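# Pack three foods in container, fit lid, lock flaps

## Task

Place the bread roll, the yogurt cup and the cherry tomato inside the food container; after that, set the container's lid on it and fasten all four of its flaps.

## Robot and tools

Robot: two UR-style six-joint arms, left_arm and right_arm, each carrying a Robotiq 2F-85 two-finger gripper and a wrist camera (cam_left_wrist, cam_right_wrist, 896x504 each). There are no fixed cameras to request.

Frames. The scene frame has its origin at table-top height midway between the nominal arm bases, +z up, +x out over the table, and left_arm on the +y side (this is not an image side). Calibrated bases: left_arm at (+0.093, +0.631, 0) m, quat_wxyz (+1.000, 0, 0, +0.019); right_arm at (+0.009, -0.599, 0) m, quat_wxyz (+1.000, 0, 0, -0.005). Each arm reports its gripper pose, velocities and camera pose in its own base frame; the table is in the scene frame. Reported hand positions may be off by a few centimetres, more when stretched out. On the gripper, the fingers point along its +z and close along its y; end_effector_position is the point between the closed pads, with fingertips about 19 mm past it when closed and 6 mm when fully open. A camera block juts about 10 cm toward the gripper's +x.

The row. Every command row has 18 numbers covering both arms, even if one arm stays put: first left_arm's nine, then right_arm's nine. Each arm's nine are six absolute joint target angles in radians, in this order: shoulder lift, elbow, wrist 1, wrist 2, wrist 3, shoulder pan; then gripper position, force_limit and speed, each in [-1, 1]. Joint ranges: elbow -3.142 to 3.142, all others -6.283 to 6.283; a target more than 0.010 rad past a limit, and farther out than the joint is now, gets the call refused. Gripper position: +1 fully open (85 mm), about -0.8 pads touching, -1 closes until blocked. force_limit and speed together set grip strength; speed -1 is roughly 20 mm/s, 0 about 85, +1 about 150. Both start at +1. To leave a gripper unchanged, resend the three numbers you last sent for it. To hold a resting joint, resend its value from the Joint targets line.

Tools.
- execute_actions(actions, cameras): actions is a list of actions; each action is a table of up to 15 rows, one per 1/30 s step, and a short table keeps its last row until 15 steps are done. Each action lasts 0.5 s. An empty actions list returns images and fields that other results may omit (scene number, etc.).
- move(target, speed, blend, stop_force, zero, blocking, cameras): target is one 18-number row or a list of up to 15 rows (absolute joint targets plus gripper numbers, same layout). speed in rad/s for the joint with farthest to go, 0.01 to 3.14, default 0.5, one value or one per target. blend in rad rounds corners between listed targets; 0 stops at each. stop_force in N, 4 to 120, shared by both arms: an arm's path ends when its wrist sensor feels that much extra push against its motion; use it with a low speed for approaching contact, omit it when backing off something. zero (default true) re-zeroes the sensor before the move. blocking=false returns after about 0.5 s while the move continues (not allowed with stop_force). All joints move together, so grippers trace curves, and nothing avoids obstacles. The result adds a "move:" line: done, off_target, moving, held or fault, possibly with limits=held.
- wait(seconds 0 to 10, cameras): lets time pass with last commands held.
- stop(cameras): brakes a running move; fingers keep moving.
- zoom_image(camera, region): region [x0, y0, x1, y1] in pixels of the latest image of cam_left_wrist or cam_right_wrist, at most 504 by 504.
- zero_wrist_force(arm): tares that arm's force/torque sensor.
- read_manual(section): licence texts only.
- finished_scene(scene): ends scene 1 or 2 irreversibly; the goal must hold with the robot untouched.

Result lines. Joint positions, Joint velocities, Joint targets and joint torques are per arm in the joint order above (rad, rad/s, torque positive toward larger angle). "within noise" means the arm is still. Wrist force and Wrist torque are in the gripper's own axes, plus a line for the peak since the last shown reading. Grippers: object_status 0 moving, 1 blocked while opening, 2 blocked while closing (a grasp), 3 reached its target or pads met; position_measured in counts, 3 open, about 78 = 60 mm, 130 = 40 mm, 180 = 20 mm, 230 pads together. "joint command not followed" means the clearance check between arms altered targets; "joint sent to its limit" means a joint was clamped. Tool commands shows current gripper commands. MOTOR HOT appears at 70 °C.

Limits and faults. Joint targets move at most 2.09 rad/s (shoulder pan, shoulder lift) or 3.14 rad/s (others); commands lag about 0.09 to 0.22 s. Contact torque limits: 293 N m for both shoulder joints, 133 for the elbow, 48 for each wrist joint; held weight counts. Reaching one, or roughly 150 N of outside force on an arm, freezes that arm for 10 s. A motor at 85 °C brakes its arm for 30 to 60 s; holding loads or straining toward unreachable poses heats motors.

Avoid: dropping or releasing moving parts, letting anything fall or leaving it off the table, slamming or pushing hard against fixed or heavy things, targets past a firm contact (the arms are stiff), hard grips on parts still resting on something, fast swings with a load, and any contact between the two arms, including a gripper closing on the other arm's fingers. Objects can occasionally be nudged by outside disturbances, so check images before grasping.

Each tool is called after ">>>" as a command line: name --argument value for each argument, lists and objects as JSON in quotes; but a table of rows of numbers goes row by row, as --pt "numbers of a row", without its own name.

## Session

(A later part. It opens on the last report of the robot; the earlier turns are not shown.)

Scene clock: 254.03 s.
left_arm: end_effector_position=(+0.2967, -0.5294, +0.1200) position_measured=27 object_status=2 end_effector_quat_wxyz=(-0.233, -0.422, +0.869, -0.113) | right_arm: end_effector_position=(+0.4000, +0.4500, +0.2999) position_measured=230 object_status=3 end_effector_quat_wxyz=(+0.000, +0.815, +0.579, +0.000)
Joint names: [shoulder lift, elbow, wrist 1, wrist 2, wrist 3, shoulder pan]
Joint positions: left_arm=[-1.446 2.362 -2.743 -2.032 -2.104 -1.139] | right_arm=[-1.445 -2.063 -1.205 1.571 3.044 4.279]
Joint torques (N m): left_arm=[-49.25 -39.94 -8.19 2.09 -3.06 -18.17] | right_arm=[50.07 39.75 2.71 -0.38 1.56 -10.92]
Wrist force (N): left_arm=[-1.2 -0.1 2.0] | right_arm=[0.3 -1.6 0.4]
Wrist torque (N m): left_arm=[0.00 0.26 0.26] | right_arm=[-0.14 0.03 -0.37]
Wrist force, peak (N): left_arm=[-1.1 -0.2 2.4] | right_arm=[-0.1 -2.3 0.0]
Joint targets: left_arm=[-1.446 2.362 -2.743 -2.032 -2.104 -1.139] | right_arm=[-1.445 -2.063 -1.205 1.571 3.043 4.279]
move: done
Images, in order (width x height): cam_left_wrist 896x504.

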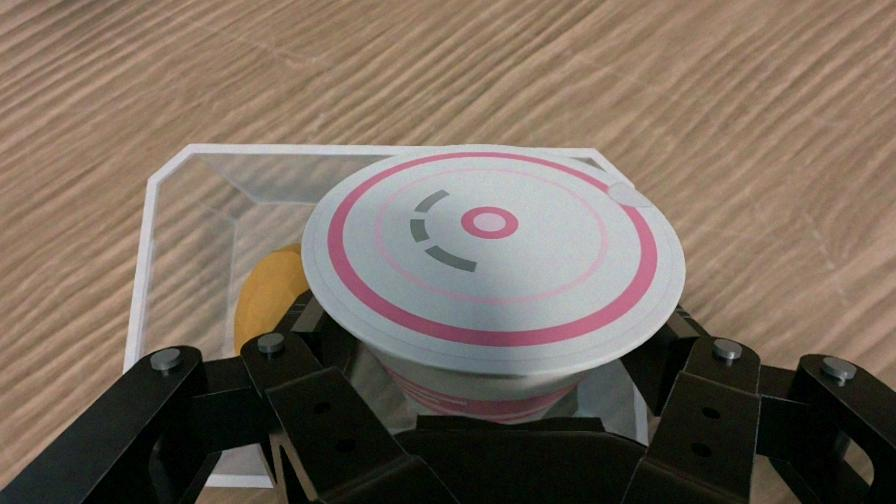

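>>> move --pt "-1.3277 2.3930 -2.8931 -2.0321 -2.1041 -1.1389 -1 -1 -1 -1.4446 -2.0632 -1.2046 1.5708 3.0435 4.2792 -1 -0.99 -1" --pt "-1.2785 2.4007 -2.95 -2.0321 -2.1041 -1.1389 -1 -1 -1 -1.4446 -2.0632 -1.2046 1.5708 3.0435 4.2792 -1 -0.99 -1" --speed '[0.1,0.03]' --stop_force 6 --cameras '["cam_left_wrist"]'

Scene clock: 258.00 s.
left_arm: end_effector_position=(+0.2967, -0.5295, +0.0469) position_measured=27 object_status=2 end_effector_quat_wxyz=(-0.233, -0.422, +0.869, -0.113) | right_arm: end_effector_position=(+0.4000, +0.4500, +0.2999) position_measured=230 object_status=3 end_effector_quat_wxyz=(+0.000, +0.815, +0.579, +0.000)
Joint names: [shoulder lift, elbow, wrist 1, wrist 2, wrist 3, shoulder pan]
Joint positions: left_arm=[-1.3 2.397 -2.925 -2.032 -2.104 -1.139] | right_arm=[-1.445 -2.063 -1.205 1.571 3.044 4.279]
Joint torques (N m): left_arm=[-50.13 -30.83 -0.46 2.19 -2.57 -12.94] | right_arm=[50.2 39.36 2.67 -0.54 1.39 -15.34]
Wrist force (N): left_arm=[2.0 0.0 -2.4] | right_arm=[0.1 -1.5 0.0]
Wrist torque (N m): left_arm=[-0.03 0.23 0.25] | right_arm=[-0.12 0.06 -0.37]
Wrist force, peak (N): left_arm=[5.2 0.4 -6.8] | right_arm=[0.2 -2.3 0.1]
Joint targets: left_arm=[-1.300 2.397 -2.925 -2.032 -2.104 -1.139] | right_arm=[-1.445 -2.063 -1.205 1.571 3.043 4.279]
move: contact (left_arm); path passed 1 of 2 targets; left_arm: the wrist 1 is farthest, 0.025 rad from its target
Images, in order (width x height): cam_left_wrist 896x504.

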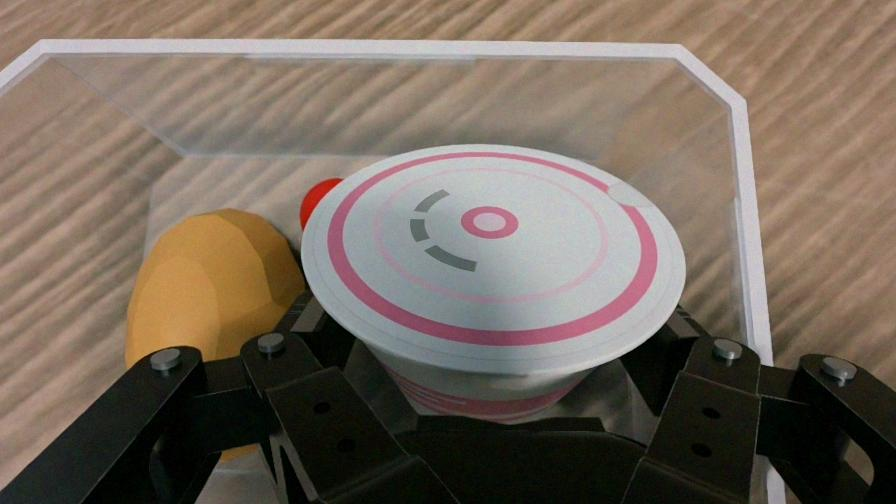

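>>> move --target '[-1.300,2.397,-2.925,-2.0321,-2.1041,-1.1389,0.88,-1,-1,-1.4446,-2.0632,-1.2046,1.5708,3.0435,4.2792,-1,-0.99,-1]' --cameras '["cam_left_wrist"]'

>>> move --target '[-1.2785,2.4007,-2.95,-2.0321,-2.1041,-1.1389,0.88,-1,-1,-1.4446,-2.0632,-1.2046,1.5708,3.0435,4.2792,-1,-0.99,-1]' --speed 0.03 --stop_force 6 --cameras '["cam_left_wrist"]'

Scene clock: 258.70 s.
left_arm: end_effector_position=(+0.2967, -0.5297, +0.0471) position_measured=18 object_status=3 end_effector_quat_wxyz=(-0.233, -0.422, +0.869, -0.113) | right_arm: end_effector_position=(+0.4000, +0.4500, +0.2999) position_measured=230 object_status=3 end_effector_quat_wxyz=(+0.000, +0.815, +0.579, +0.000)
Joint names: [shoulder lift, elbow, wrist 1, wrist 2, wrist 3, shoulder pan]
Joint positions: left_arm=[-1.3 2.397 -2.925 -2.032 -2.104 -1.139] | right_arm=[-1.445 -2.063 -1.205 1.571 3.044 4.279]
Joint torques (N m): left_arm=[-54.13 -32.2 -0.42 1.84 -2.74 -8.58] | right_arm=[52.84 40.01 2.82 -0.03 1.31 -11.23]
Wrist force (N): left_arm=[-0.1 -0.3 0.3] | right_arm=[-0.3 -1.7 -0.1]
Wrist torque (N m): left_arm=[-0.03 0.22 0.25] | right_arm=[-0.15 0.13 -0.37]
Wrist force, peak (N): left_arm=[2.8 -0.2 -3.6] | right_arm=[-0.6 -1.9 0.4]
Joint targets: left_arm=[-1.300 2.397 -2.925 -2.032 -2.104 -1.139] | right_arm=[-1.445 -2.063 -1.205 1.571 3.043 4.279]
move: done
Images, in order (width x height): cam_left_wrist 896x504.

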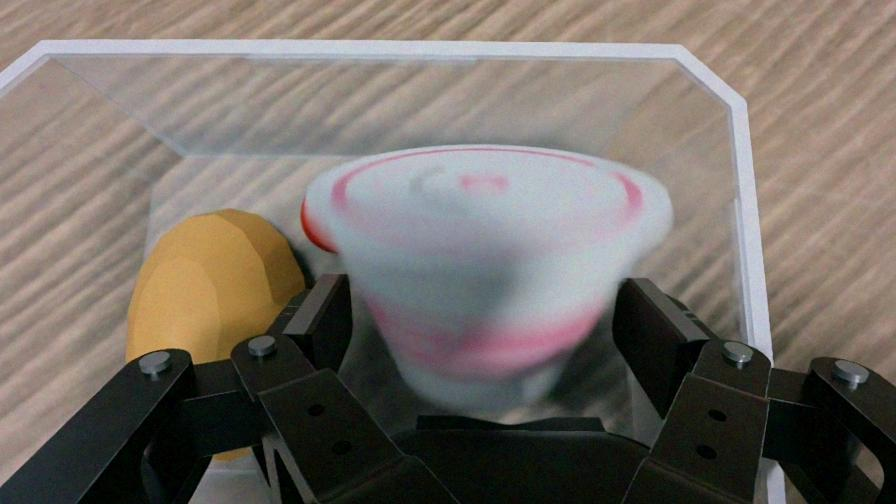

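Scene clock: 260.50 s.
left_arm: end_effector_position=(+0.2967, -0.5296, +0.0405) position_measured=18 object_status=3 end_effector_quat_wxyz=(-0.233, -0.422, +0.869, -0.113) | right_arm: end_effector_position=(+0.4000, +0.4500, +0.2999) position_measured=230 object_status=3 end_effector_quat_wxyz=(+0.000, +0.815, +0.579, +0.000)
Joint names: [shoulder lift, elbow, wrist 1, wrist 2, wrist 3, shoulder pan]
Joint positions: left_arm=[-1.286 2.399 -2.941 -2.032 -2.104 -1.139] | right_arm=[-1.445 -2.063 -1.205 1.571 3.044 4.279]
Joint torques (N m): left_arm=[-51.51 -28.97 0.03 1.8 -0.13 -5.28] | right_arm=[49.44 40.09 2.56 -0.33 1.14 -12.86]
Wrist force (N): left_arm=[4.0 -0.5 -6.8] | right_arm=[0.0 -1.4 0.1]
Wrist torque (N m): left_arm=[-0.53 0.01 -0.02] | right_arm=[-0.10 0.08 -0.37]
Wrist force, peak (N): left_arm=[8.6 2.4 -21.2] | right_arm=[-0.7 -1.9 0.0]
Joint targets: left_arm=[-1.286 2.399 -2.941 -2.032 -2.104 -1.139] | right_arm=[-1.445 -2.063 -1.205 1.571 3.043 4.279]
move: contact (left_arm)
Images, in order (width x height): cam_left_wrist 896x504.

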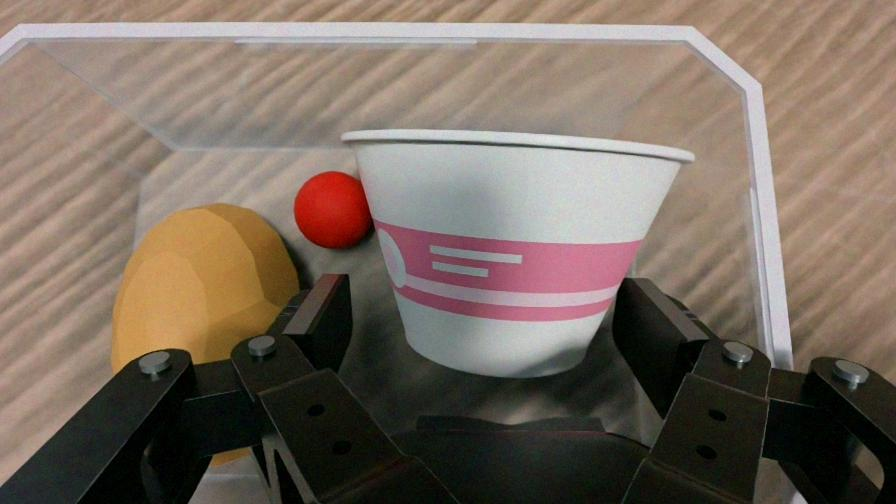

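>>> move --pt "-1.3277 2.3930 -2.8931 -2.0321 -2.1041 -1.1389 0.88 -1 -1 -1.4446 -2.0632 -1.2046 1.5708 3.0435 4.2792 -1 -0.99 -1" --pt "-1.5322 2.3262 -2.6218 -2.0321 -2.1041 -1.1389 0.88 -1 -1 -1.4446 -2.0632 -1.2046 1.5708 3.0435 4.2792 -1 -0.99 -1" --pt "-1.6886 2.252 -2.1342 -1.5708 -2.2596 -1.2997 0.88 -1 -1 -1.4446 -2.0632 -1.2046 1.5708 3.0435 4.2792 -1 -0.99 -1" --speed '[0.04,0.15,0.3]' --cameras '["cam_left_wrist"]'

Scene clock: 267.40 s.
left_arm: end_effector_position=(+0.3100, -0.4650, +0.2000) position_measured=18 object_status=3 end_effector_quat_wxyz=(+0.000, -0.462, +0.887, +0.000) | right_arm: end_effector_position=(+0.4000, +0.4500, +0.2999) position_measured=230 object_status=3 end_effector_quat_wxyz=(+0.000, +0.815, +0.579, +0.000)
Joint names: [shoulder lift, elbow, wrist 1, wrist 2, wrist 3, shoulder pan]
Joint positions: left_arm=[-1.689 2.252 -2.134 -1.571 -2.26 -1.3] | right_arm=[-1.445 -2.063 -1.205 1.571 3.044 4.279]
Joint torques (N m): left_arm=[-40.47 -49.92 -0.56 3.7 -3.37 -15.47] | right_arm=[50.58 41.24 2.96 -0.06 1.07 -11.79]
Wrist force (N): left_arm=[0.4 0.1 0.0] | right_arm=[-0.6 -2.0 -0.4]
Wrist torque (N m): left_arm=[-0.09 0.25 0.30] | right_arm=[-0.21 0.17 -0.37]
Wrist force, peak (N): left_arm=[4.5 -0.6 -7.5] | right_arm=[-0.1 -2.3 0.3]
Joint targets: left_arm=[-1.689 2.252 -2.134 -1.571 -2.260 -1.300] | right_arm=[-1.445 -2.063 -1.205 1.571 3.043 4.279]
move: done
Images, in order (width x height): cam_left_wrist 896x504.

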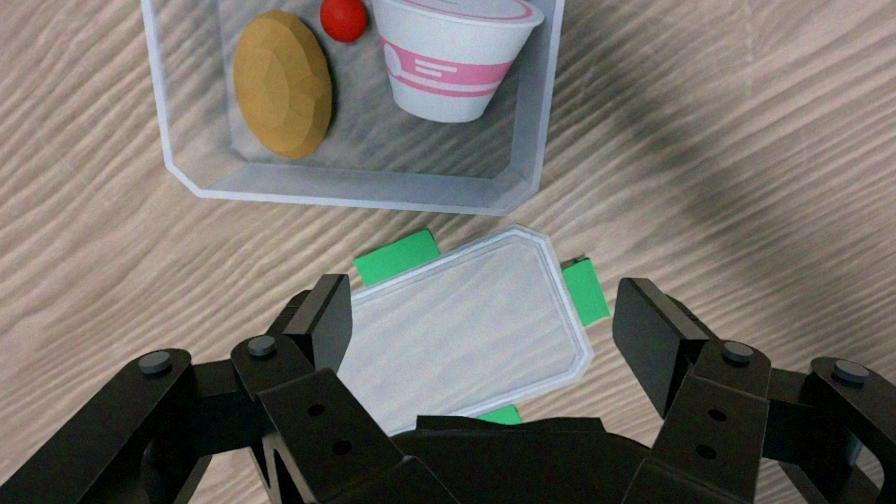

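>>> move --target '[-1.3971,2.0255,-1.8014,-1.2792,-2.5414,-1.5778,1,-1,-1,-1.4446,-2.0632,-1.2046,1.5708,3.0435,4.2792,-1,-0.99,-1]' --speed 0.3 --cameras '["cam_left_wrist"]'

Scene clock: 270.80 s.
left_arm: end_effector_position=(+0.2518, -0.5751, +0.1511) position_measured=3 object_status=3 end_effector_quat_wxyz=(+0.217, -0.424, +0.873, +0.106) | right_arm: end_effector_position=(+0.4000, +0.4500, +0.2999) position_measured=230 object_status=3 end_effector_quat_wxyz=(+0.000, +0.815, +0.579, +0.000)
Joint names: [shoulder lift, elbow, wrist 1, wrist 2, wrist 3, shoulder pan]
Joint positions: left_arm=[-1.397 2.026 -1.802 -1.279 -2.541 -1.578] | right_arm=[-1.445 -2.063 -1.205 1.571 3.044 4.279]
Joint torques (N m): left_arm=[-38.72 -46.08 1.53 3.87 -3.11 -15.98] | right_arm=[50.05 40.51 2.69 -0.13 1.12 -10.29]
Wrist force (N): left_arm=[0.8 -0.3 -0.5] | right_arm=[0.2 -1.8 0.1]
Wrist torque (N m): left_arm=[-0.19 0.19 0.32] | right_arm=[-0.19 0.05 -0.37]
Wrist force, peak (N): left_arm=[3.1 0.1 -0.9] | right_arm=[-0.9 -2.2 -0.4]
Joint targets: left_arm=[-1.397 2.025 -1.801 -1.279 -2.541 -1.578] | right_arm=[-1.445 -2.063 -1.205 1.571 3.043 4.279]
move: done
Images, in order (width x height): cam_left_wrist 896x504.

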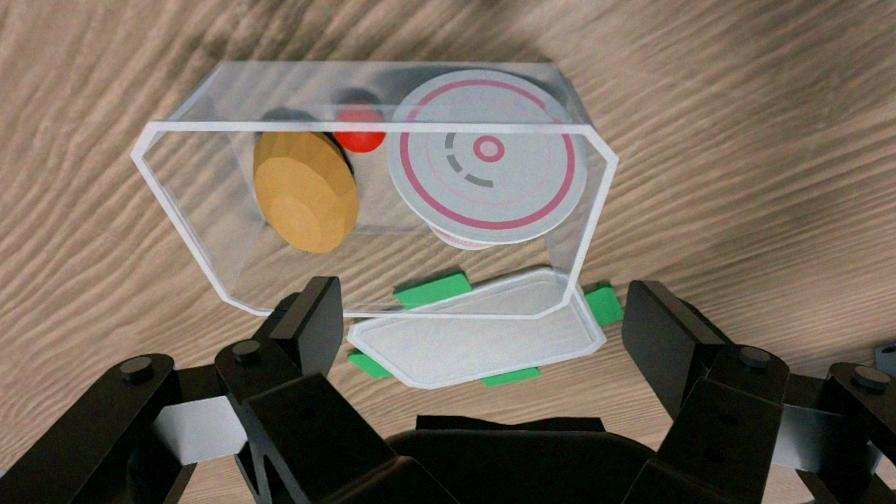

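>>> move --pt "-1.4232 2.0666 -1.8972 -1.3204 -2.4949 -1.5501 1 -1 -1 -1.4446 -2.0632 -1.2046 1.5708 3.0435 4.2792 -1 -0.99 -1" --pt "-1.3348 2.1757 -2.1045 -1.3083 -2.4562 -1.5109 1 -1 -1 -1.4446 -2.0632 -1.2046 1.5708 3.0435 4.2792 -1 -0.99 -1" --speed '[0.2,0.05]' --stop_force 7 --cameras '["cam_left_wrist"]'

Scene clock: 277.27 s.
left_arm: end_effector_position=(+0.2788, -0.5430, +0.0600) position_measured=3 object_status=3 end_effector_quat_wxyz=(+0.179, -0.428, +0.881, +0.087) | right_arm: end_effector_position=(+0.4000, +0.4500, +0.2999) position_measured=230 object_status=3 end_effector_quat_wxyz=(+0.000, +0.815, +0.579, +0.000)
Joint names: [shoulder lift, elbow, wrist 1, wrist 2, wrist 3, shoulder pan]
Joint positions: left_arm=[-1.342 2.167 -2.088 -1.309 -2.459 -1.514] | right_arm=[-1.445 -2.063 -1.205 1.571 3.044 4.279]
Joint torques (N m): left_arm=[-57.35 -40.65 0.69 -3.28 -2.94 -15.13] | right_arm=[48.65 41.78 3.4 -0.14 0.88 -11.65]
Wrist force (N): left_arm=[-0.4 0.1 -1.0] | right_arm=[-0.4 -1.5 0.3]
Wrist torque (N m): left_arm=[-0.24 0.27 0.24] | right_arm=[-0.13 0.15 -0.38]
Wrist force, peak (N): left_arm=[-1.9 2.7 -8.3] | right_arm=[-0.7 -2.2 0.0]
Joint targets: left_arm=[-1.342 2.167 -2.088 -1.309 -2.459 -1.514] | right_arm=[-1.445 -2.063 -1.205 1.571 3.043 4.279]
move: contact (left_arm); path passed 1 of 2 targets; left_arm: the wrist 1 is farthest, 0.017 rad from its target
Images, in order (width x height): cam_left_wrist 896x504.

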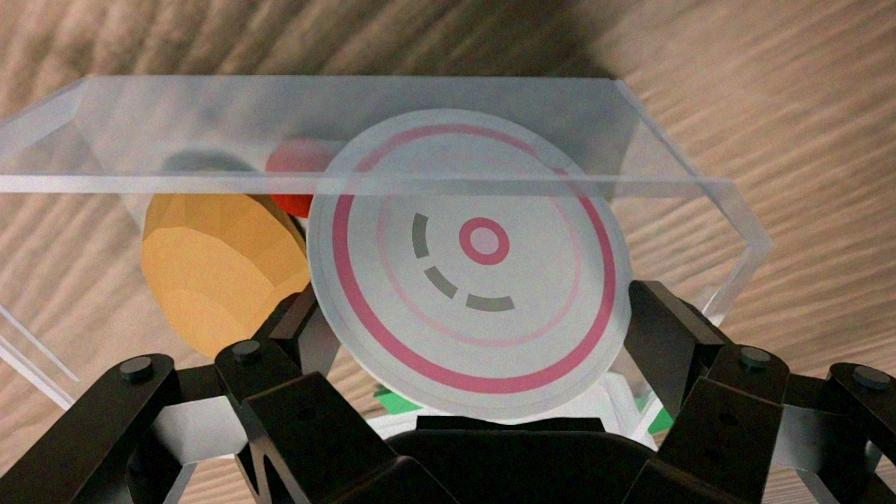

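>>> move --pt "-1.3685 2.1343 -2.0258 -1.3126 -2.4706 -1.5258 1 -1 -1 -1.4446 -2.0632 -1.2046 1.5708 3.0435 4.2792 -1 -0.99 -1" --pt "-1.377 2.1427 -2.0284 -1.3096 -2.4599 -1.5147 1 -1 -1 -1.4446 -2.0632 -1.2046 1.5708 3.0435 4.2792 -1 -0.99 -1" --speed 0.05 --cameras '["cam_left_wrist"]'

>>> move --target '[-1.3416,2.1863,-2.1113,-1.3048,-2.4444,-1.499,1,-1,-1,-1.4446,-2.0632,-1.2046,1.5708,3.0435,4.2792,-1,-0.99,-1]' --speed 0.04 --stop_force 7 --cameras '["cam_left_wrist"]'

Scene clock: 279.90 s.
left_arm: end_effector_position=(+0.2784, -0.5464, +0.0881) position_measured=3 object_status=3 end_effector_quat_wxyz=(+0.179, -0.428, +0.881, +0.087) | right_arm: end_effector_position=(+0.4000, +0.4500, +0.2999) position_measured=230 object_status=3 end_effector_quat_wxyz=(+0.000, +0.815, +0.579, +0.000)
Joint names: [shoulder lift, elbow, wrist 1, wrist 2, wrist 3, shoulder pan]
Joint positions: left_arm=[-1.377 2.143 -2.028 -1.31 -2.46 -1.515] | right_arm=[-1.445 -2.063 -1.205 1.571 3.044 4.279]
Joint torques (N m): left_arm=[-56.62 -28.01 -6.18 4.15 2.99 15.96] | right_arm=[50.53 41.4 3.2 0 0.84 -14.64]
Wrist force (N): left_arm=[0.5 -0.4 -0.5] | right_arm=[0.4 -1.9 0.2]
Wrist torque (N m): left_arm=[-0.21 0.27 0.19] | right_arm=[-0.19 0.01 -0.37]
Wrist force, peak (N): left_arm=[1.1 -0.1 -1.3] | right_arm=[-0.4 -2.4 0.0]
Joint targets: left_arm=[-1.377 2.143 -2.028 -1.310 -2.460 -1.515] | right_arm=[-1.445 -2.063 -1.205 1.571 3.043 4.279]
move: done
Images, in order (width x height): cam_left_wrist 896x504.

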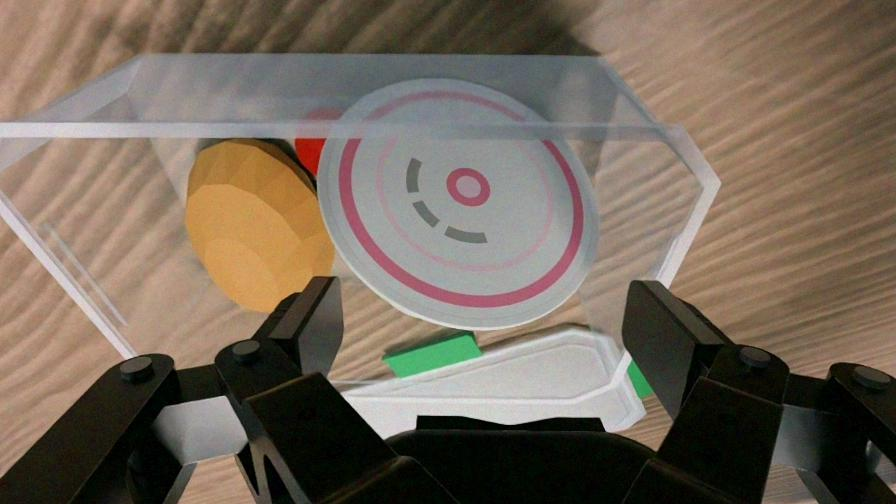

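Scene clock: 282.83 s.
left_arm: end_effector_position=(+0.2877, -0.5317, +0.0527) position_measured=3 object_status=3 end_effector_quat_wxyz=(+0.179, -0.428, +0.881, +0.087) | right_arm: end_effector_position=(+0.4000, +0.4500, +0.2999) position_measured=230 object_status=3 end_effector_quat_wxyz=(+0.000, +0.815, +0.579, +0.000)
Joint names: [shoulder lift, elbow, wrist 1, wrist 2, wrist 3, shoulder pan]
Joint positions: left_arm=[-1.342 2.186 -2.111 -1.305 -2.444 -1.499] | right_arm=[-1.445 -2.063 -1.205 1.571 3.044 4.279]
Joint torques (N m): left_arm=[-33.52 -25.12 -6.82 3.7 2.86 14.58] | right_arm=[48.17 40.29 3.12 0.15 0.65 -10.02]
Wrist force (N): left_arm=[0.0 -0.6 -1.8] | right_arm=[-0.1 -2.0 0.0]
Wrist torque (N m): left_arm=[-0.17 0.27 0.20] | right_arm=[-0.20 0.11 -0.37]
Wrist force, peak (N): left_arm=[-0.6 -0.5 -3.0] | right_arm=[0.0 -2.1 -0.6]
Joint targets: left_arm=[-1.342 2.186 -2.111 -1.305 -2.444 -1.499] | right_arm=[-1.445 -2.063 -1.205 1.571 3.043 4.279]
move: done
Images, in order (width x height): cam_left_wrist 896x504.

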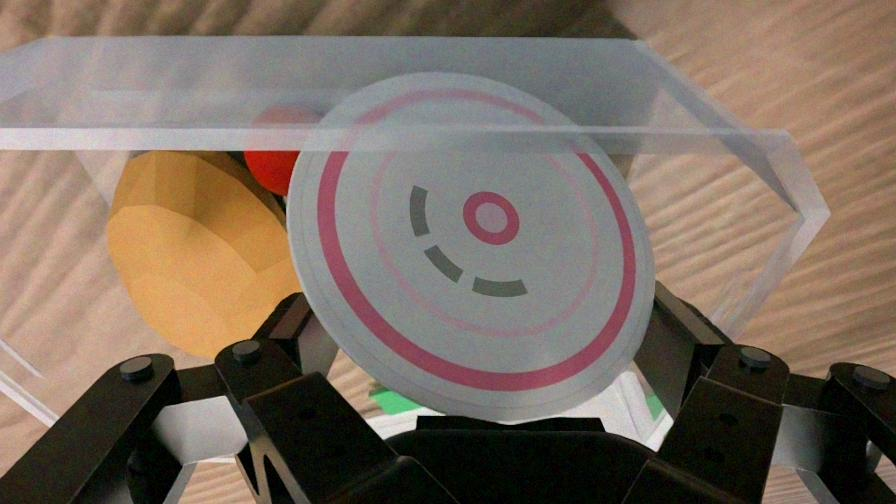

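>>> move --target '[-1.3416,2.1863,-2.1113,-1.3048,-2.4444,-1.499,-1,-1,-1,-1.4446,-2.0632,-1.2046,1.5708,3.0435,4.2792,-1,-0.99,-1]' --cameras '["cam_left_wrist"]'

Scene clock: 284.17 s.
left_arm: end_effector_position=(+0.2877, -0.5317, +0.0527) position_measured=48 object_status=2 end_effector_quat_wxyz=(+0.179, -0.428, +0.881, +0.087) | right_arm: end_effector_position=(+0.4000, +0.4500, +0.2999) position_measured=230 object_status=3 end_effector_quat_wxyz=(+0.000, +0.815, +0.579, +0.000)
Joint names: [shoulder lift, elbow, wrist 1, wrist 2, wrist 3, shoulder pan]
Joint positions: left_arm=[-1.342 2.186 -2.111 -1.305 -2.444 -1.499] | right_arm=[-1.445 -2.063 -1.205 1.571 3.044 4.279]
Joint torques (N m): left_arm=[-37.56 -25.93 -4.85 1.11 2.8 13.33] | right_arm=[49.08 41.64 3.28 -0.05 0.33 -13.24]
Wrist force (N): left_arm=[-7.4 -1.9 -11.4] | right_arm=[-0.6 -1.8 0.3]
Wrist torque (N m): left_arm=[-0.09 0.34 0.23] | right_arm=[-0.18 0.19 -0.37]
Wrist force, peak (N): left_arm=[-7.6 -1.9 -11.3] | right_arm=[-0.4 -2.0 0.3]
Joint targets: left_arm=[-1.342 2.186 -2.111 -1.305 -2.444 -1.499] | right_arm=[-1.445 -2.063 -1.205 1.571 3.043 4.279]
move: done
Images, in order (width x height): cam_left_wrist 896x504.

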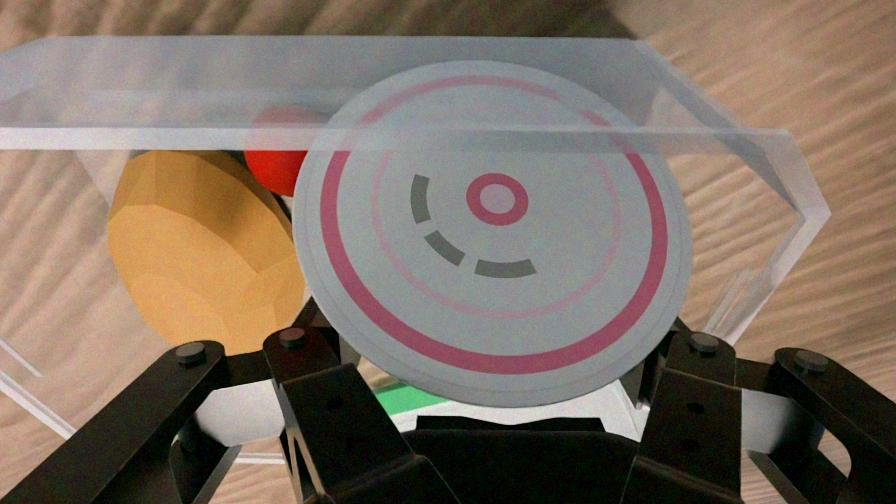

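>>> move --pt "-1.4732 2.1116 -1.905 -1.3048 -2.4444 -1.499 -1 -1 -1 -1.4446 -2.0632 -1.2046 1.5708 3.0435 4.2792 -1 -0.99 -1" --pt "-1.5151 2.3441 -2.6212 -1.9499 -2.1174 -1.17 -1 -1 -1 -1.4446 -2.0632 -1.2046 1.5708 3.0435 4.2792 -1 -0.99 -1" --speed '[0.1,0.15]' --cameras '["cam_left_wrist"]'

Scene clock: 292.70 s.
left_arm: end_effector_position=(+0.2958, -0.5210, +0.1400) position_measured=48 object_status=2 end_effector_quat_wxyz=(-0.195, -0.427, +0.878, -0.095) | right_arm: end_effector_position=(+0.4000, +0.4500, +0.2999) position_measured=230 object_status=3 end_effector_quat_wxyz=(+0.000, +0.815, +0.579, +0.000)
Joint names: [shoulder lift, elbow, wrist 1, wrist 2, wrist 3, shoulder pan]
Joint positions: left_arm=[-1.515 2.344 -2.621 -1.95 -2.117 -1.17] | right_arm=[-1.445 -2.063 -1.205 1.571 3.044 4.279]
Joint torques (N m): left_arm=[-43.97 -28.43 -7.61 -5.1 3.51 16.3] | right_arm=[47.93 40.77 3.54 -0.35 0.38 -7.68]
Wrist force (N): left_arm=[-0.4 -0.4 0.6] | right_arm=[-0.1 -1.5 0.2]
Wrist torque (N m): left_arm=[-0.07 0.27 0.13] | right_arm=[-0.11 0.10 -0.37]
Wrist force, peak (N): left_arm=[-7.9 -1.8 -11.6] | right_arm=[-0.4 -2.4 0.0]
Joint targets: left_arm=[-1.515 2.344 -2.621 -1.950 -2.117 -1.170] | right_arm=[-1.445 -2.063 -1.205 1.571 3.043 4.279]
move: done
Images, in order (width x height): cam_left_wrist 896x504.

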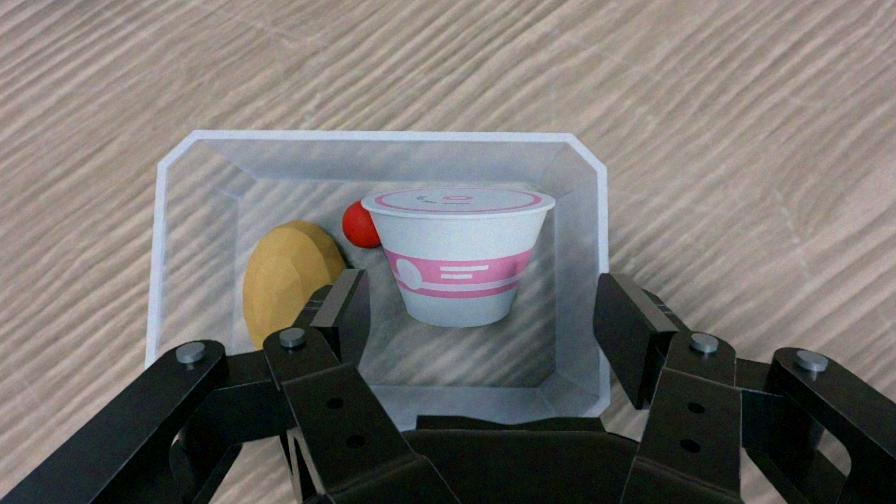

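>>> move --target '[-1.4619,2.1375,-2.0546,-1.3916,-2.3992,-1.4775,1,-1,-1,-1.4446,-2.0632,-1.2046,1.5708,3.0435,4.2792,-1,-0.99,-1]' --speed 0.2 --cameras '["cam_left_wrist"]'

>>> move --target '[-1.3584,2.2225,-2.2476,-1.3868,-2.3733,-1.4514,1,-1,-1,-1.4446,-2.0632,-1.2046,1.5708,3.0435,4.2792,-1,-0.99,-1]' --speed 0.05 --stop_force 7 --cameras '["cam_left_wrist"]'

Scene clock: 297.03 s.
left_arm: end_effector_position=(+0.2775, -0.5535, +0.1352) position_measured=3 object_status=3 end_effector_quat_wxyz=(+0.117, -0.433, +0.892, +0.057) | right_arm: end_effector_position=(+0.4000, +0.4500, +0.2999) position_measured=230 object_status=3 end_effector_quat_wxyz=(+0.000, +0.815, +0.579, +0.000)
Joint names: [shoulder lift, elbow, wrist 1, wrist 2, wrist 3, shoulder pan]
Joint positions: left_arm=[-1.462 2.138 -2.055 -1.392 -2.399 -1.477] | right_arm=[-1.445 -2.063 -1.205 1.571 3.044 4.279]
Joint torques (N m): left_arm=[-30.93 -45.75 0.66 4.47 -2.45 -18.04] | right_arm=[48.36 41.23 3.21 -0.5 0.37 -9.44]
Wrist force (N): left_arm=[0.3 -0.1 0.1] | right_arm=[-0.9 -1.4 0.1]
Wrist torque (N m): left_arm=[-0.16 0.29 0.31] | right_arm=[-0.10 0.23 -0.36]
Wrist force, peak (N): left_arm=[-1.1 0.2 0.7] | right_arm=[-0.3 -2.2 -0.6]
Joint targets: left_arm=[-1.462 2.137 -2.055 -1.392 -2.399 -1.478] | right_arm=[-1.445 -2.063 -1.205 1.571 3.043 4.279]
move: done
Images, in order (width x height): cam_left_wrist 896x504.

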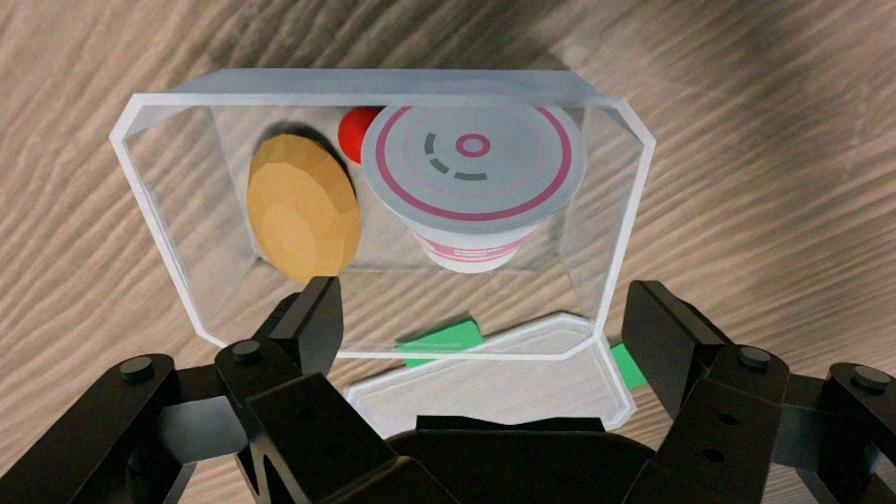

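Scene clock: 301.80 s.
left_arm: end_effector_position=(+0.2919, -0.5351, +0.0484) position_measured=3 object_status=3 end_effector_quat_wxyz=(+0.117, -0.433, +0.892, +0.057) | right_arm: end_effector_position=(+0.4000, +0.4500, +0.2999) position_measured=230 object_status=3 end_effector_quat_wxyz=(+0.000, +0.815, +0.579, +0.000)
Joint names: [shoulder lift, elbow, wrist 1, wrist 2, wrist 3, shoulder pan]
Joint positions: left_arm=[-1.358 2.222 -2.248 -1.387 -2.373 -1.451] | right_arm=[-1.445 -2.063 -1.205 1.571 3.044 4.279]
Joint torques (N m): left_arm=[-34.06 -25.14 -7.02 4.14 2.74 14.71] | right_arm=[49.96 42.29 3.45 -0.02 0.67 -12.61]
Wrist force (N): left_arm=[0.8 -0.3 -0.7] | right_arm=[-0.2 -1.2 0.5]
Wrist torque (N m): left_arm=[-0.19 0.23 0.16] | right_arm=[-0.09 0.11 -0.37]
Wrist force, peak (N): left_arm=[0.8 -0.3 -0.7] | right_arm=[0.0 -2.4 0.1]
Joint targets: left_arm=[-1.358 2.223 -2.248 -1.387 -2.373 -1.451] | right_arm=[-1.445 -2.063 -1.205 1.571 3.043 4.279]
move: done
Images, in order (width x height): cam_left_wrist 896x504.

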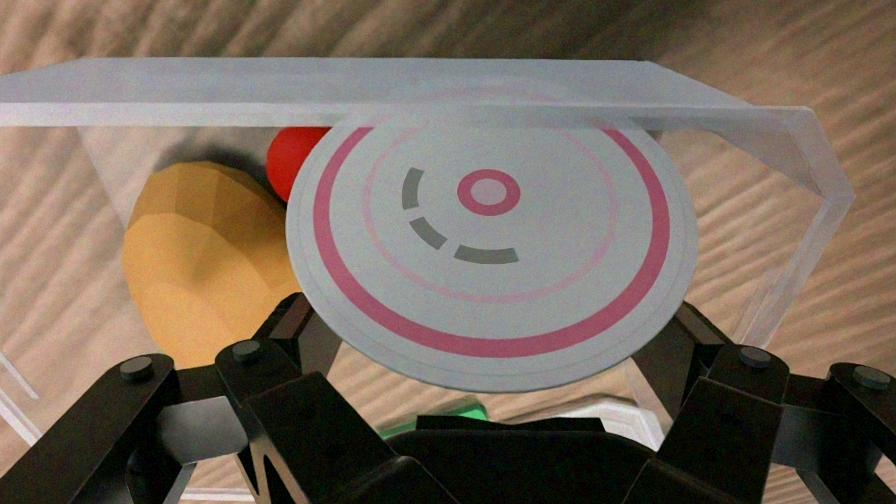

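>>> move --target '[-1.3502,2.2168,-2.2487,-1.3884,-2.3821,-1.4602,1,-1,-1,-1.4446,-2.0632,-1.2046,1.5708,3.0435,4.2792,-1,-0.99,-1]' --speed 0.03 --stop_force 7 --cameras '["cam_left_wrist"]'

>>> move --target '[-1.3502,2.2168,-2.2487,-1.3884,-2.3821,-1.4602,-1,-0.9,-1,-1.4446,-2.0632,-1.2046,1.5708,3.0435,4.2792,-1,-0.99,-1]' --cameras '["cam_left_wrist"]'

Scene clock: 303.47 s.
left_arm: end_effector_position=(+0.2871, -0.5411, +0.0462) position_measured=3 object_status=3 end_effector_quat_wxyz=(+0.117, -0.433, +0.892, +0.057) | right_arm: end_effector_position=(+0.4000, +0.4500, +0.2999) position_measured=230 object_status=3 end_effector_quat_wxyz=(+0.000, +0.815, +0.579, +0.000)
Joint names: [shoulder lift, elbow, wrist 1, wrist 2, wrist 3, shoulder pan]
Joint positions: left_arm=[-1.35 2.217 -2.249 -1.388 -2.382 -1.46] | right_arm=[-1.445 -2.063 -1.205 1.571 3.044 4.279]
Joint torques (N m): left_arm=[-36.3 -40.42 -7.12 -3.01 -2.94 -14.61] | right_arm=[50.24 41.08 3.53 0.03 0.65 -11.8]
Wrist force (N): left_arm=[0.2 -0.1 -0.6] | right_arm=[0.2 -1.8 0.2]
Wrist torque (N m): left_arm=[-0.16 0.32 0.29] | right_arm=[-0.18 0.07 -0.38]
Wrist force, peak (N): left_arm=[0.7 0.1 -0.8] | right_arm=[0.2 -2.1 -0.4]
Joint targets: left_arm=[-1.350 2.217 -2.249 -1.388 -2.382 -1.460] | right_arm=[-1.445 -2.063 -1.205 1.571 3.043 4.279]
move: done
Images, in order (width x height): cam_left_wrist 896x504.

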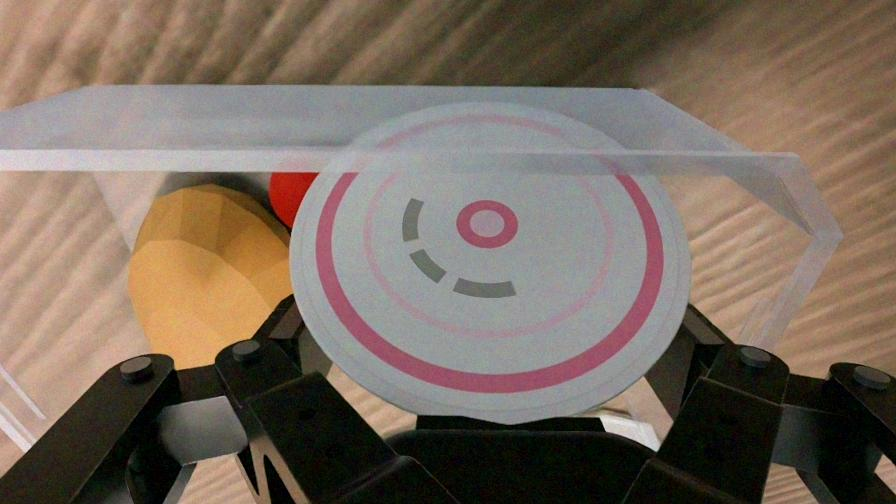

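Scene clock: 304.33 s.
left_arm: end_effector_position=(+0.2871, -0.5411, +0.0462) position_measured=31 object_status=0 end_effector_quat_wxyz=(+0.117, -0.433, +0.892, +0.057) | right_arm: end_effector_position=(+0.4000, +0.4500, +0.2999) position_measured=230 object_status=3 end_effector_quat_wxyz=(+0.000, +0.815, +0.579, +0.000)
Joint names: [shoulder lift, elbow, wrist 1, wrist 2, wrist 3, shoulder pan]
Joint positions: left_arm=[-1.35 2.217 -2.249 -1.388 -2.382 -1.46] | right_arm=[-1.445 -2.063 -1.205 1.571 3.044 4.279]
Joint torques (N m): left_arm=[-36.75 -30.44 -5.49 -3.08 -2.9 -11.79] | right_arm=[48.91 41.25 3 -0.03 0.76 -13.27]
Wrist force (N): left_arm=[-0.9 1.7 -13.5] | right_arm=[0.0 -1.7 -0.1]
Wrist torque (N m): left_arm=[-0.26 0.39 0.32] | right_arm=[-0.16 0.08 -0.37]
Wrist force, peak (N): left_arm=[-1.2 1.6 -14.2] | right_arm=[-0.1 -2.3 0.0]
Joint targets: left_arm=[-1.350 2.217 -2.249 -1.388 -2.382 -1.460] | right_arm=[-1.445 -2.063 -1.205 1.571 3.043 4.279]
move: done
Images, in order (width x height): cam_left_wrist 896x504.

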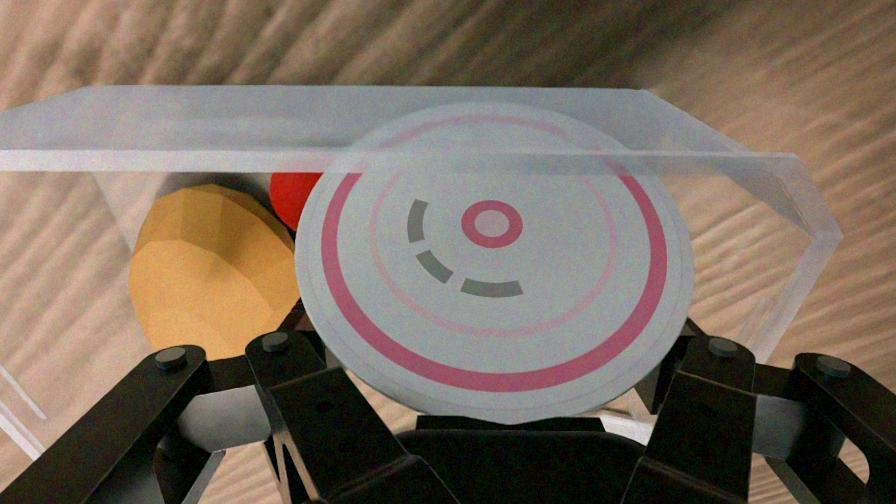

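>>> move --target '[-1.4875,2.1428,-2.0374,-1.3884,-2.3821,-1.4602,-1,-0.9,-1,-1.4446,-2.0632,-1.2046,1.5708,3.0435,4.2792,-1,-0.99,-1]' --speed 0.06 --cameras '["cam_left_wrist"]'

Scene clock: 308.37 s.
left_arm: end_effector_position=(+0.2871, -0.5411, +0.1462) position_measured=31 object_status=2 end_effector_quat_wxyz=(+0.117, -0.433, +0.892, +0.057) | right_arm: end_effector_position=(+0.4000, +0.4500, +0.2999) position_measured=230 object_status=3 end_effector_quat_wxyz=(+0.000, +0.815, +0.579, +0.000)
Joint names: [shoulder lift, elbow, wrist 1, wrist 2, wrist 3, shoulder pan]
Joint positions: left_arm=[-1.487 2.143 -2.038 -1.388 -2.382 -1.46] | right_arm=[-1.445 -2.063 -1.205 1.571 3.044 4.279]
Joint torques (N m): left_arm=[-50.42 -47.13 0.14 0.79 -2.83 6.01] | right_arm=[48.69 42.44 3.55 -0.3 0.65 -11.66]
Wrist force (N): left_arm=[0.7 0.0 1.5] | right_arm=[-0.6 -1.6 0.3]
Wrist torque (N m): left_arm=[-0.15 0.31 0.30] | right_arm=[-0.15 0.19 -0.37]
Wrist force, peak (N): left_arm=[-1.3 2.0 -14.0] | right_arm=[-0.4 -2.3 -0.5]
Joint targets: left_arm=[-1.487 2.143 -2.037 -1.388 -2.382 -1.460] | right_arm=[-1.445 -2.063 -1.205 1.571 3.043 4.279]
move: done
Images, in order (width x height): cam_left_wrist 896x504.

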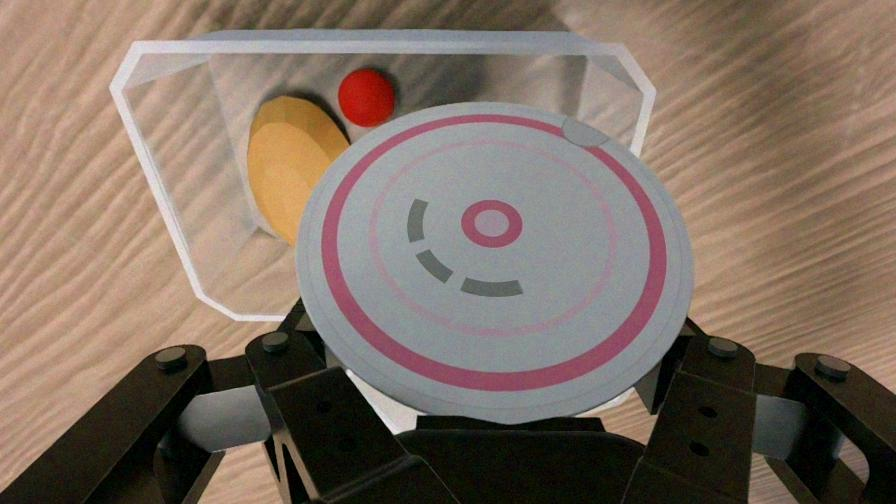

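>>> move --target '[-1.4719,2.3658,-2.7458,-2.0802,-2.1055,-1.127,-1,-0.9,-1,-1.4446,-2.0632,-1.2046,1.5708,3.0435,4.2792,-1,-0.99,-1]' --speed 0.15 --cameras '["cam_left_wrist"]'

>>> move --pt "-1.3336 2.4034 -2.9217 -2.0802 -2.1055 -1.127 -1 -0.9 -1 -1.4446 -2.0632 -1.2046 1.5708 3.0435 4.2792 -1 -0.99 -1" --pt "-1.2659 2.4141 -3.0001 -2.0802 -2.1055 -1.127 -1 -0.9 -1 -1.4446 -2.0632 -1.2046 1.5708 3.0435 4.2792 -1 -0.99 -1" --speed '[0.1,0.03]' --stop_force 6 --cameras '["cam_left_wrist"]'

Scene clock: 313.93 s.
left_arm: end_effector_position=(+0.2909, -0.5287, +0.1400) position_measured=31 object_status=2 end_effector_quat_wxyz=(-0.255, -0.419, +0.862, -0.124) | right_arm: end_effector_position=(+0.4000, +0.4500, +0.2999) position_measured=230 object_status=3 end_effector_quat_wxyz=(+0.000, +0.815, +0.579, +0.000)
Joint names: [shoulder lift, elbow, wrist 1, wrist 2, wrist 3, shoulder pan]
Joint positions: left_arm=[-1.472 2.366 -2.746 -2.08 -2.106 -1.127] | right_arm=[-1.445 -2.063 -1.205 1.571 3.044 4.279]
Joint torques (N m): left_arm=[-25.4 -26.28 -8.67 -5.33 3.2 12.93] | right_arm=[47.89 40.73 3.79 -0.15 -0.37 -12.6]
Wrist force (N): left_arm=[-1.1 -0.3 1.9] | right_arm=[0.1 -1.3 0.1]
Wrist torque (N m): left_arm=[-0.03 0.21 0.12] | right_arm=[-0.09 0.07 -0.36]
Wrist force, peak (N): left_arm=[-1.4 -0.2 2.2] | right_arm=[-0.1 -2.2 0.5]
Joint targets: left_arm=[-1.472 2.366 -2.746 -2.080 -2.106 -1.127] | right_arm=[-1.445 -2.063 -1.205 1.571 3.043 4.279]
move: done
Images, in order (width x height): cam_left_wrist 896x504.

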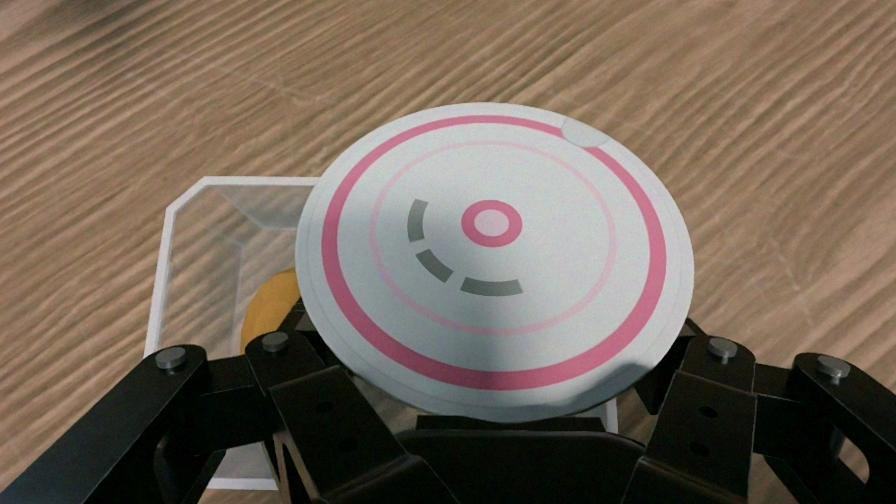

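Scene clock: 319.17 s.
left_arm: end_effector_position=(+0.2909, -0.5288, +0.0439) position_measured=31 object_status=2 end_effector_quat_wxyz=(-0.255, -0.419, +0.862, -0.124) | right_arm: end_effector_position=(+0.4000, +0.4500, +0.2999) position_measured=230 object_status=3 end_effector_quat_wxyz=(+0.000, +0.815, +0.579, +0.000)
Joint names: [shoulder lift, elbow, wrist 1, wrist 2, wrist 3, shoulder pan]
Joint positions: left_arm=[-1.277 2.412 -2.988 -2.08 -2.106 -1.127] | right_arm=[-1.445 -2.063 -1.205 1.571 3.044 4.279]
Joint torques (N m): left_arm=[-53 -29.44 -0.29 2.33 2.53 10.06] | right_arm=[48.09 41.03 3.94 0.03 0.45 -10.89]
Wrist force (N): left_arm=[2.4 -1.3 -1.9] | right_arm=[-0.2 -1.9 0.0]
Wrist torque (N m): left_arm=[-0.23 0.01 -0.04] | right_arm=[-0.18 0.12 -0.37]
Wrist force, peak (N): left_arm=[5.8 -2.4 -8.9] | right_arm=[-0.1 -2.5 0.1]
Joint targets: left_arm=[-1.277 2.412 -2.988 -2.080 -2.106 -1.127] | right_arm=[-1.445 -2.063 -1.205 1.571 3.043 4.279]
move: contact (left_arm); path passed 1 of 2 targets; left_arm: the wrist 1 is farthest, 0.012 rad from its target
Images, in order (width x height): cam_left_wrist 896x504.

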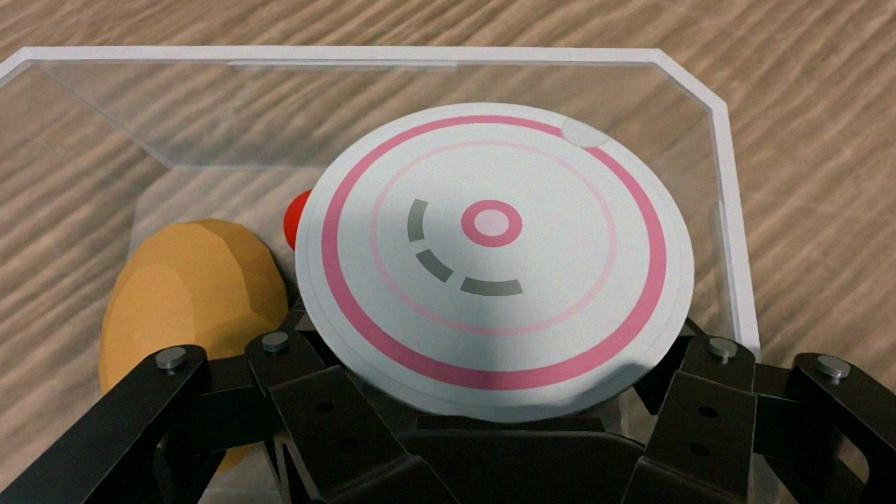

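>>> move --target '[-1.277,2.412,-2.988,-2.0802,-2.1055,-1.127,0.9,-1,-1,-1.4446,-2.0632,-1.2046,1.5708,3.0435,4.2792,-1,-0.99,-1]' --cameras '["cam_left_wrist"]'

>>> wait --seconds 0.3 --cameras '["cam_left_wrist"]'

Scene clock: 319.90 s.
left_arm: end_effector_position=(+0.2911, -0.5291, +0.0443) position_measured=16 object_status=0 end_effector_quat_wxyz=(-0.255, -0.419, +0.862, -0.125) | right_arm: end_effector_position=(+0.4000, +0.4500, +0.2999) position_measured=230 object_status=3 end_effector_quat_wxyz=(+0.000, +0.815, +0.579, +0.000)
Joint names: [shoulder lift, elbow, wrist 1, wrist 2, wrist 3, shoulder pan]
Joint positions: left_arm=[-1.277 2.412 -2.988 -2.08 -2.105 -1.127] | right_arm=[-1.445 -2.063 -1.205 1.571 3.044 4.279]
Joint torques (N m): left_arm=[-54.85 -30.57 -7.86 1.06 2.76 7.17] | right_arm=[51.22 41.91 3.74 0.08 0.47 -9.47]
Wrist force (N): left_arm=[-0.1 -0.2 0.8] | right_arm=[-0.3 -2.2 0.2]
Wrist torque (N m): left_arm=[-0.03 0.15 0.12] | right_arm=[-0.24 0.12 -0.36]
Wrist force, peak (N): left_arm=[2.5 -1.1 -2.0] | right_arm=[-0.3 -2.2 0.2]
Joint targets: left_arm=[-1.277 2.412 -2.988 -2.080 -2.106 -1.127] | right_arm=[-1.445 -2.063 -1.205 1.571 3.043 4.279]
move: done
Images, in order (width x height): cam_left_wrist 896x504.

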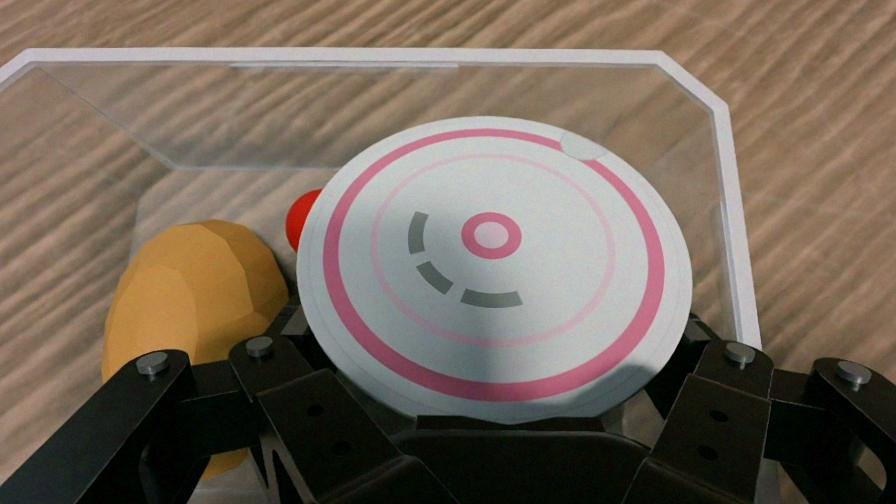

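Scene clock: 320.20 s.
left_arm: end_effector_position=(+0.2911, -0.5291, +0.0443) position_measured=16 object_status=3 end_effector_quat_wxyz=(-0.255, -0.419, +0.862, -0.125) | right_arm: end_effector_position=(+0.4000, +0.4500, +0.2999) position_measured=230 object_status=3 end_effector_quat_wxyz=(+0.000, +0.815, +0.579, +0.000)
Joint names: [shoulder lift, elbow, wrist 1, wrist 2, wrist 3, shoulder pan]
Joint positions: left_arm=[-1.277 2.412 -2.988 -2.08 -2.105 -1.127] | right_arm=[-1.445 -2.063 -1.205 1.571 3.044 4.279]
Joint torques (N m): left_arm=[-56.29 -31.32 -8.19 0.07 2.45 3.5] | right_arm=[49.71 42.19 3.89 -0.35 0.32 -12.94]
Wrist force (N): left_arm=[-0.5 0.0 0.8] | right_arm=[-0.6 -1.6 -0.2]
Wrist torque (N m): left_arm=[0.00 0.18 0.11] | right_arm=[-0.14 0.18 -0.37]
Wrist force, peak (N): left_arm=[-0.7 0.0 0.8] | right_arm=[-0.5 -2.0 0.4]
Joint targets: left_arm=[-1.277 2.412 -2.988 -2.080 -2.106 -1.127] | right_arm=[-1.445 -2.063 -1.205 1.571 3.043 4.279]
Tool commands: left_gripper/position=+0.9 left_gripper/force_limit=-1.0 left_gripper/speed=-1.0 right_gripper/position=-1.0 right_gripper/force_limit=-0.99 right_gripper/speed=-1.0
wait: 0.30 s; at rest by 0.17 s
Images, in order (width x height): cam_left_wrist 896x504.

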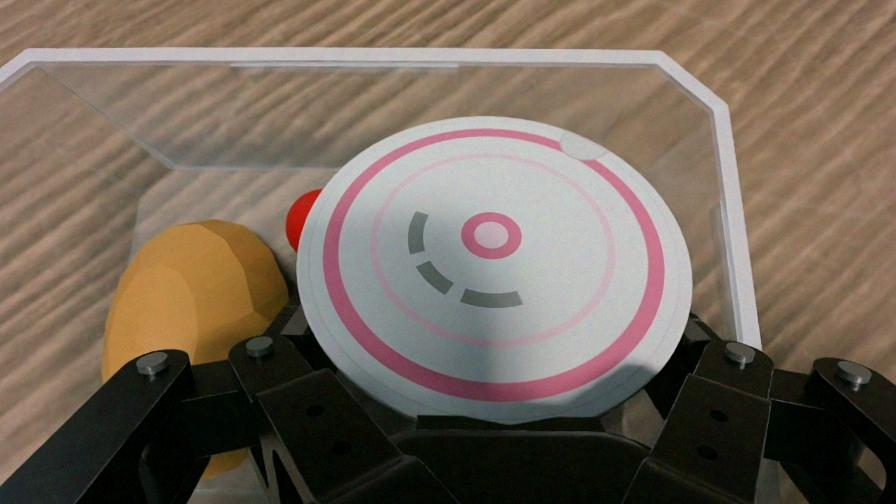

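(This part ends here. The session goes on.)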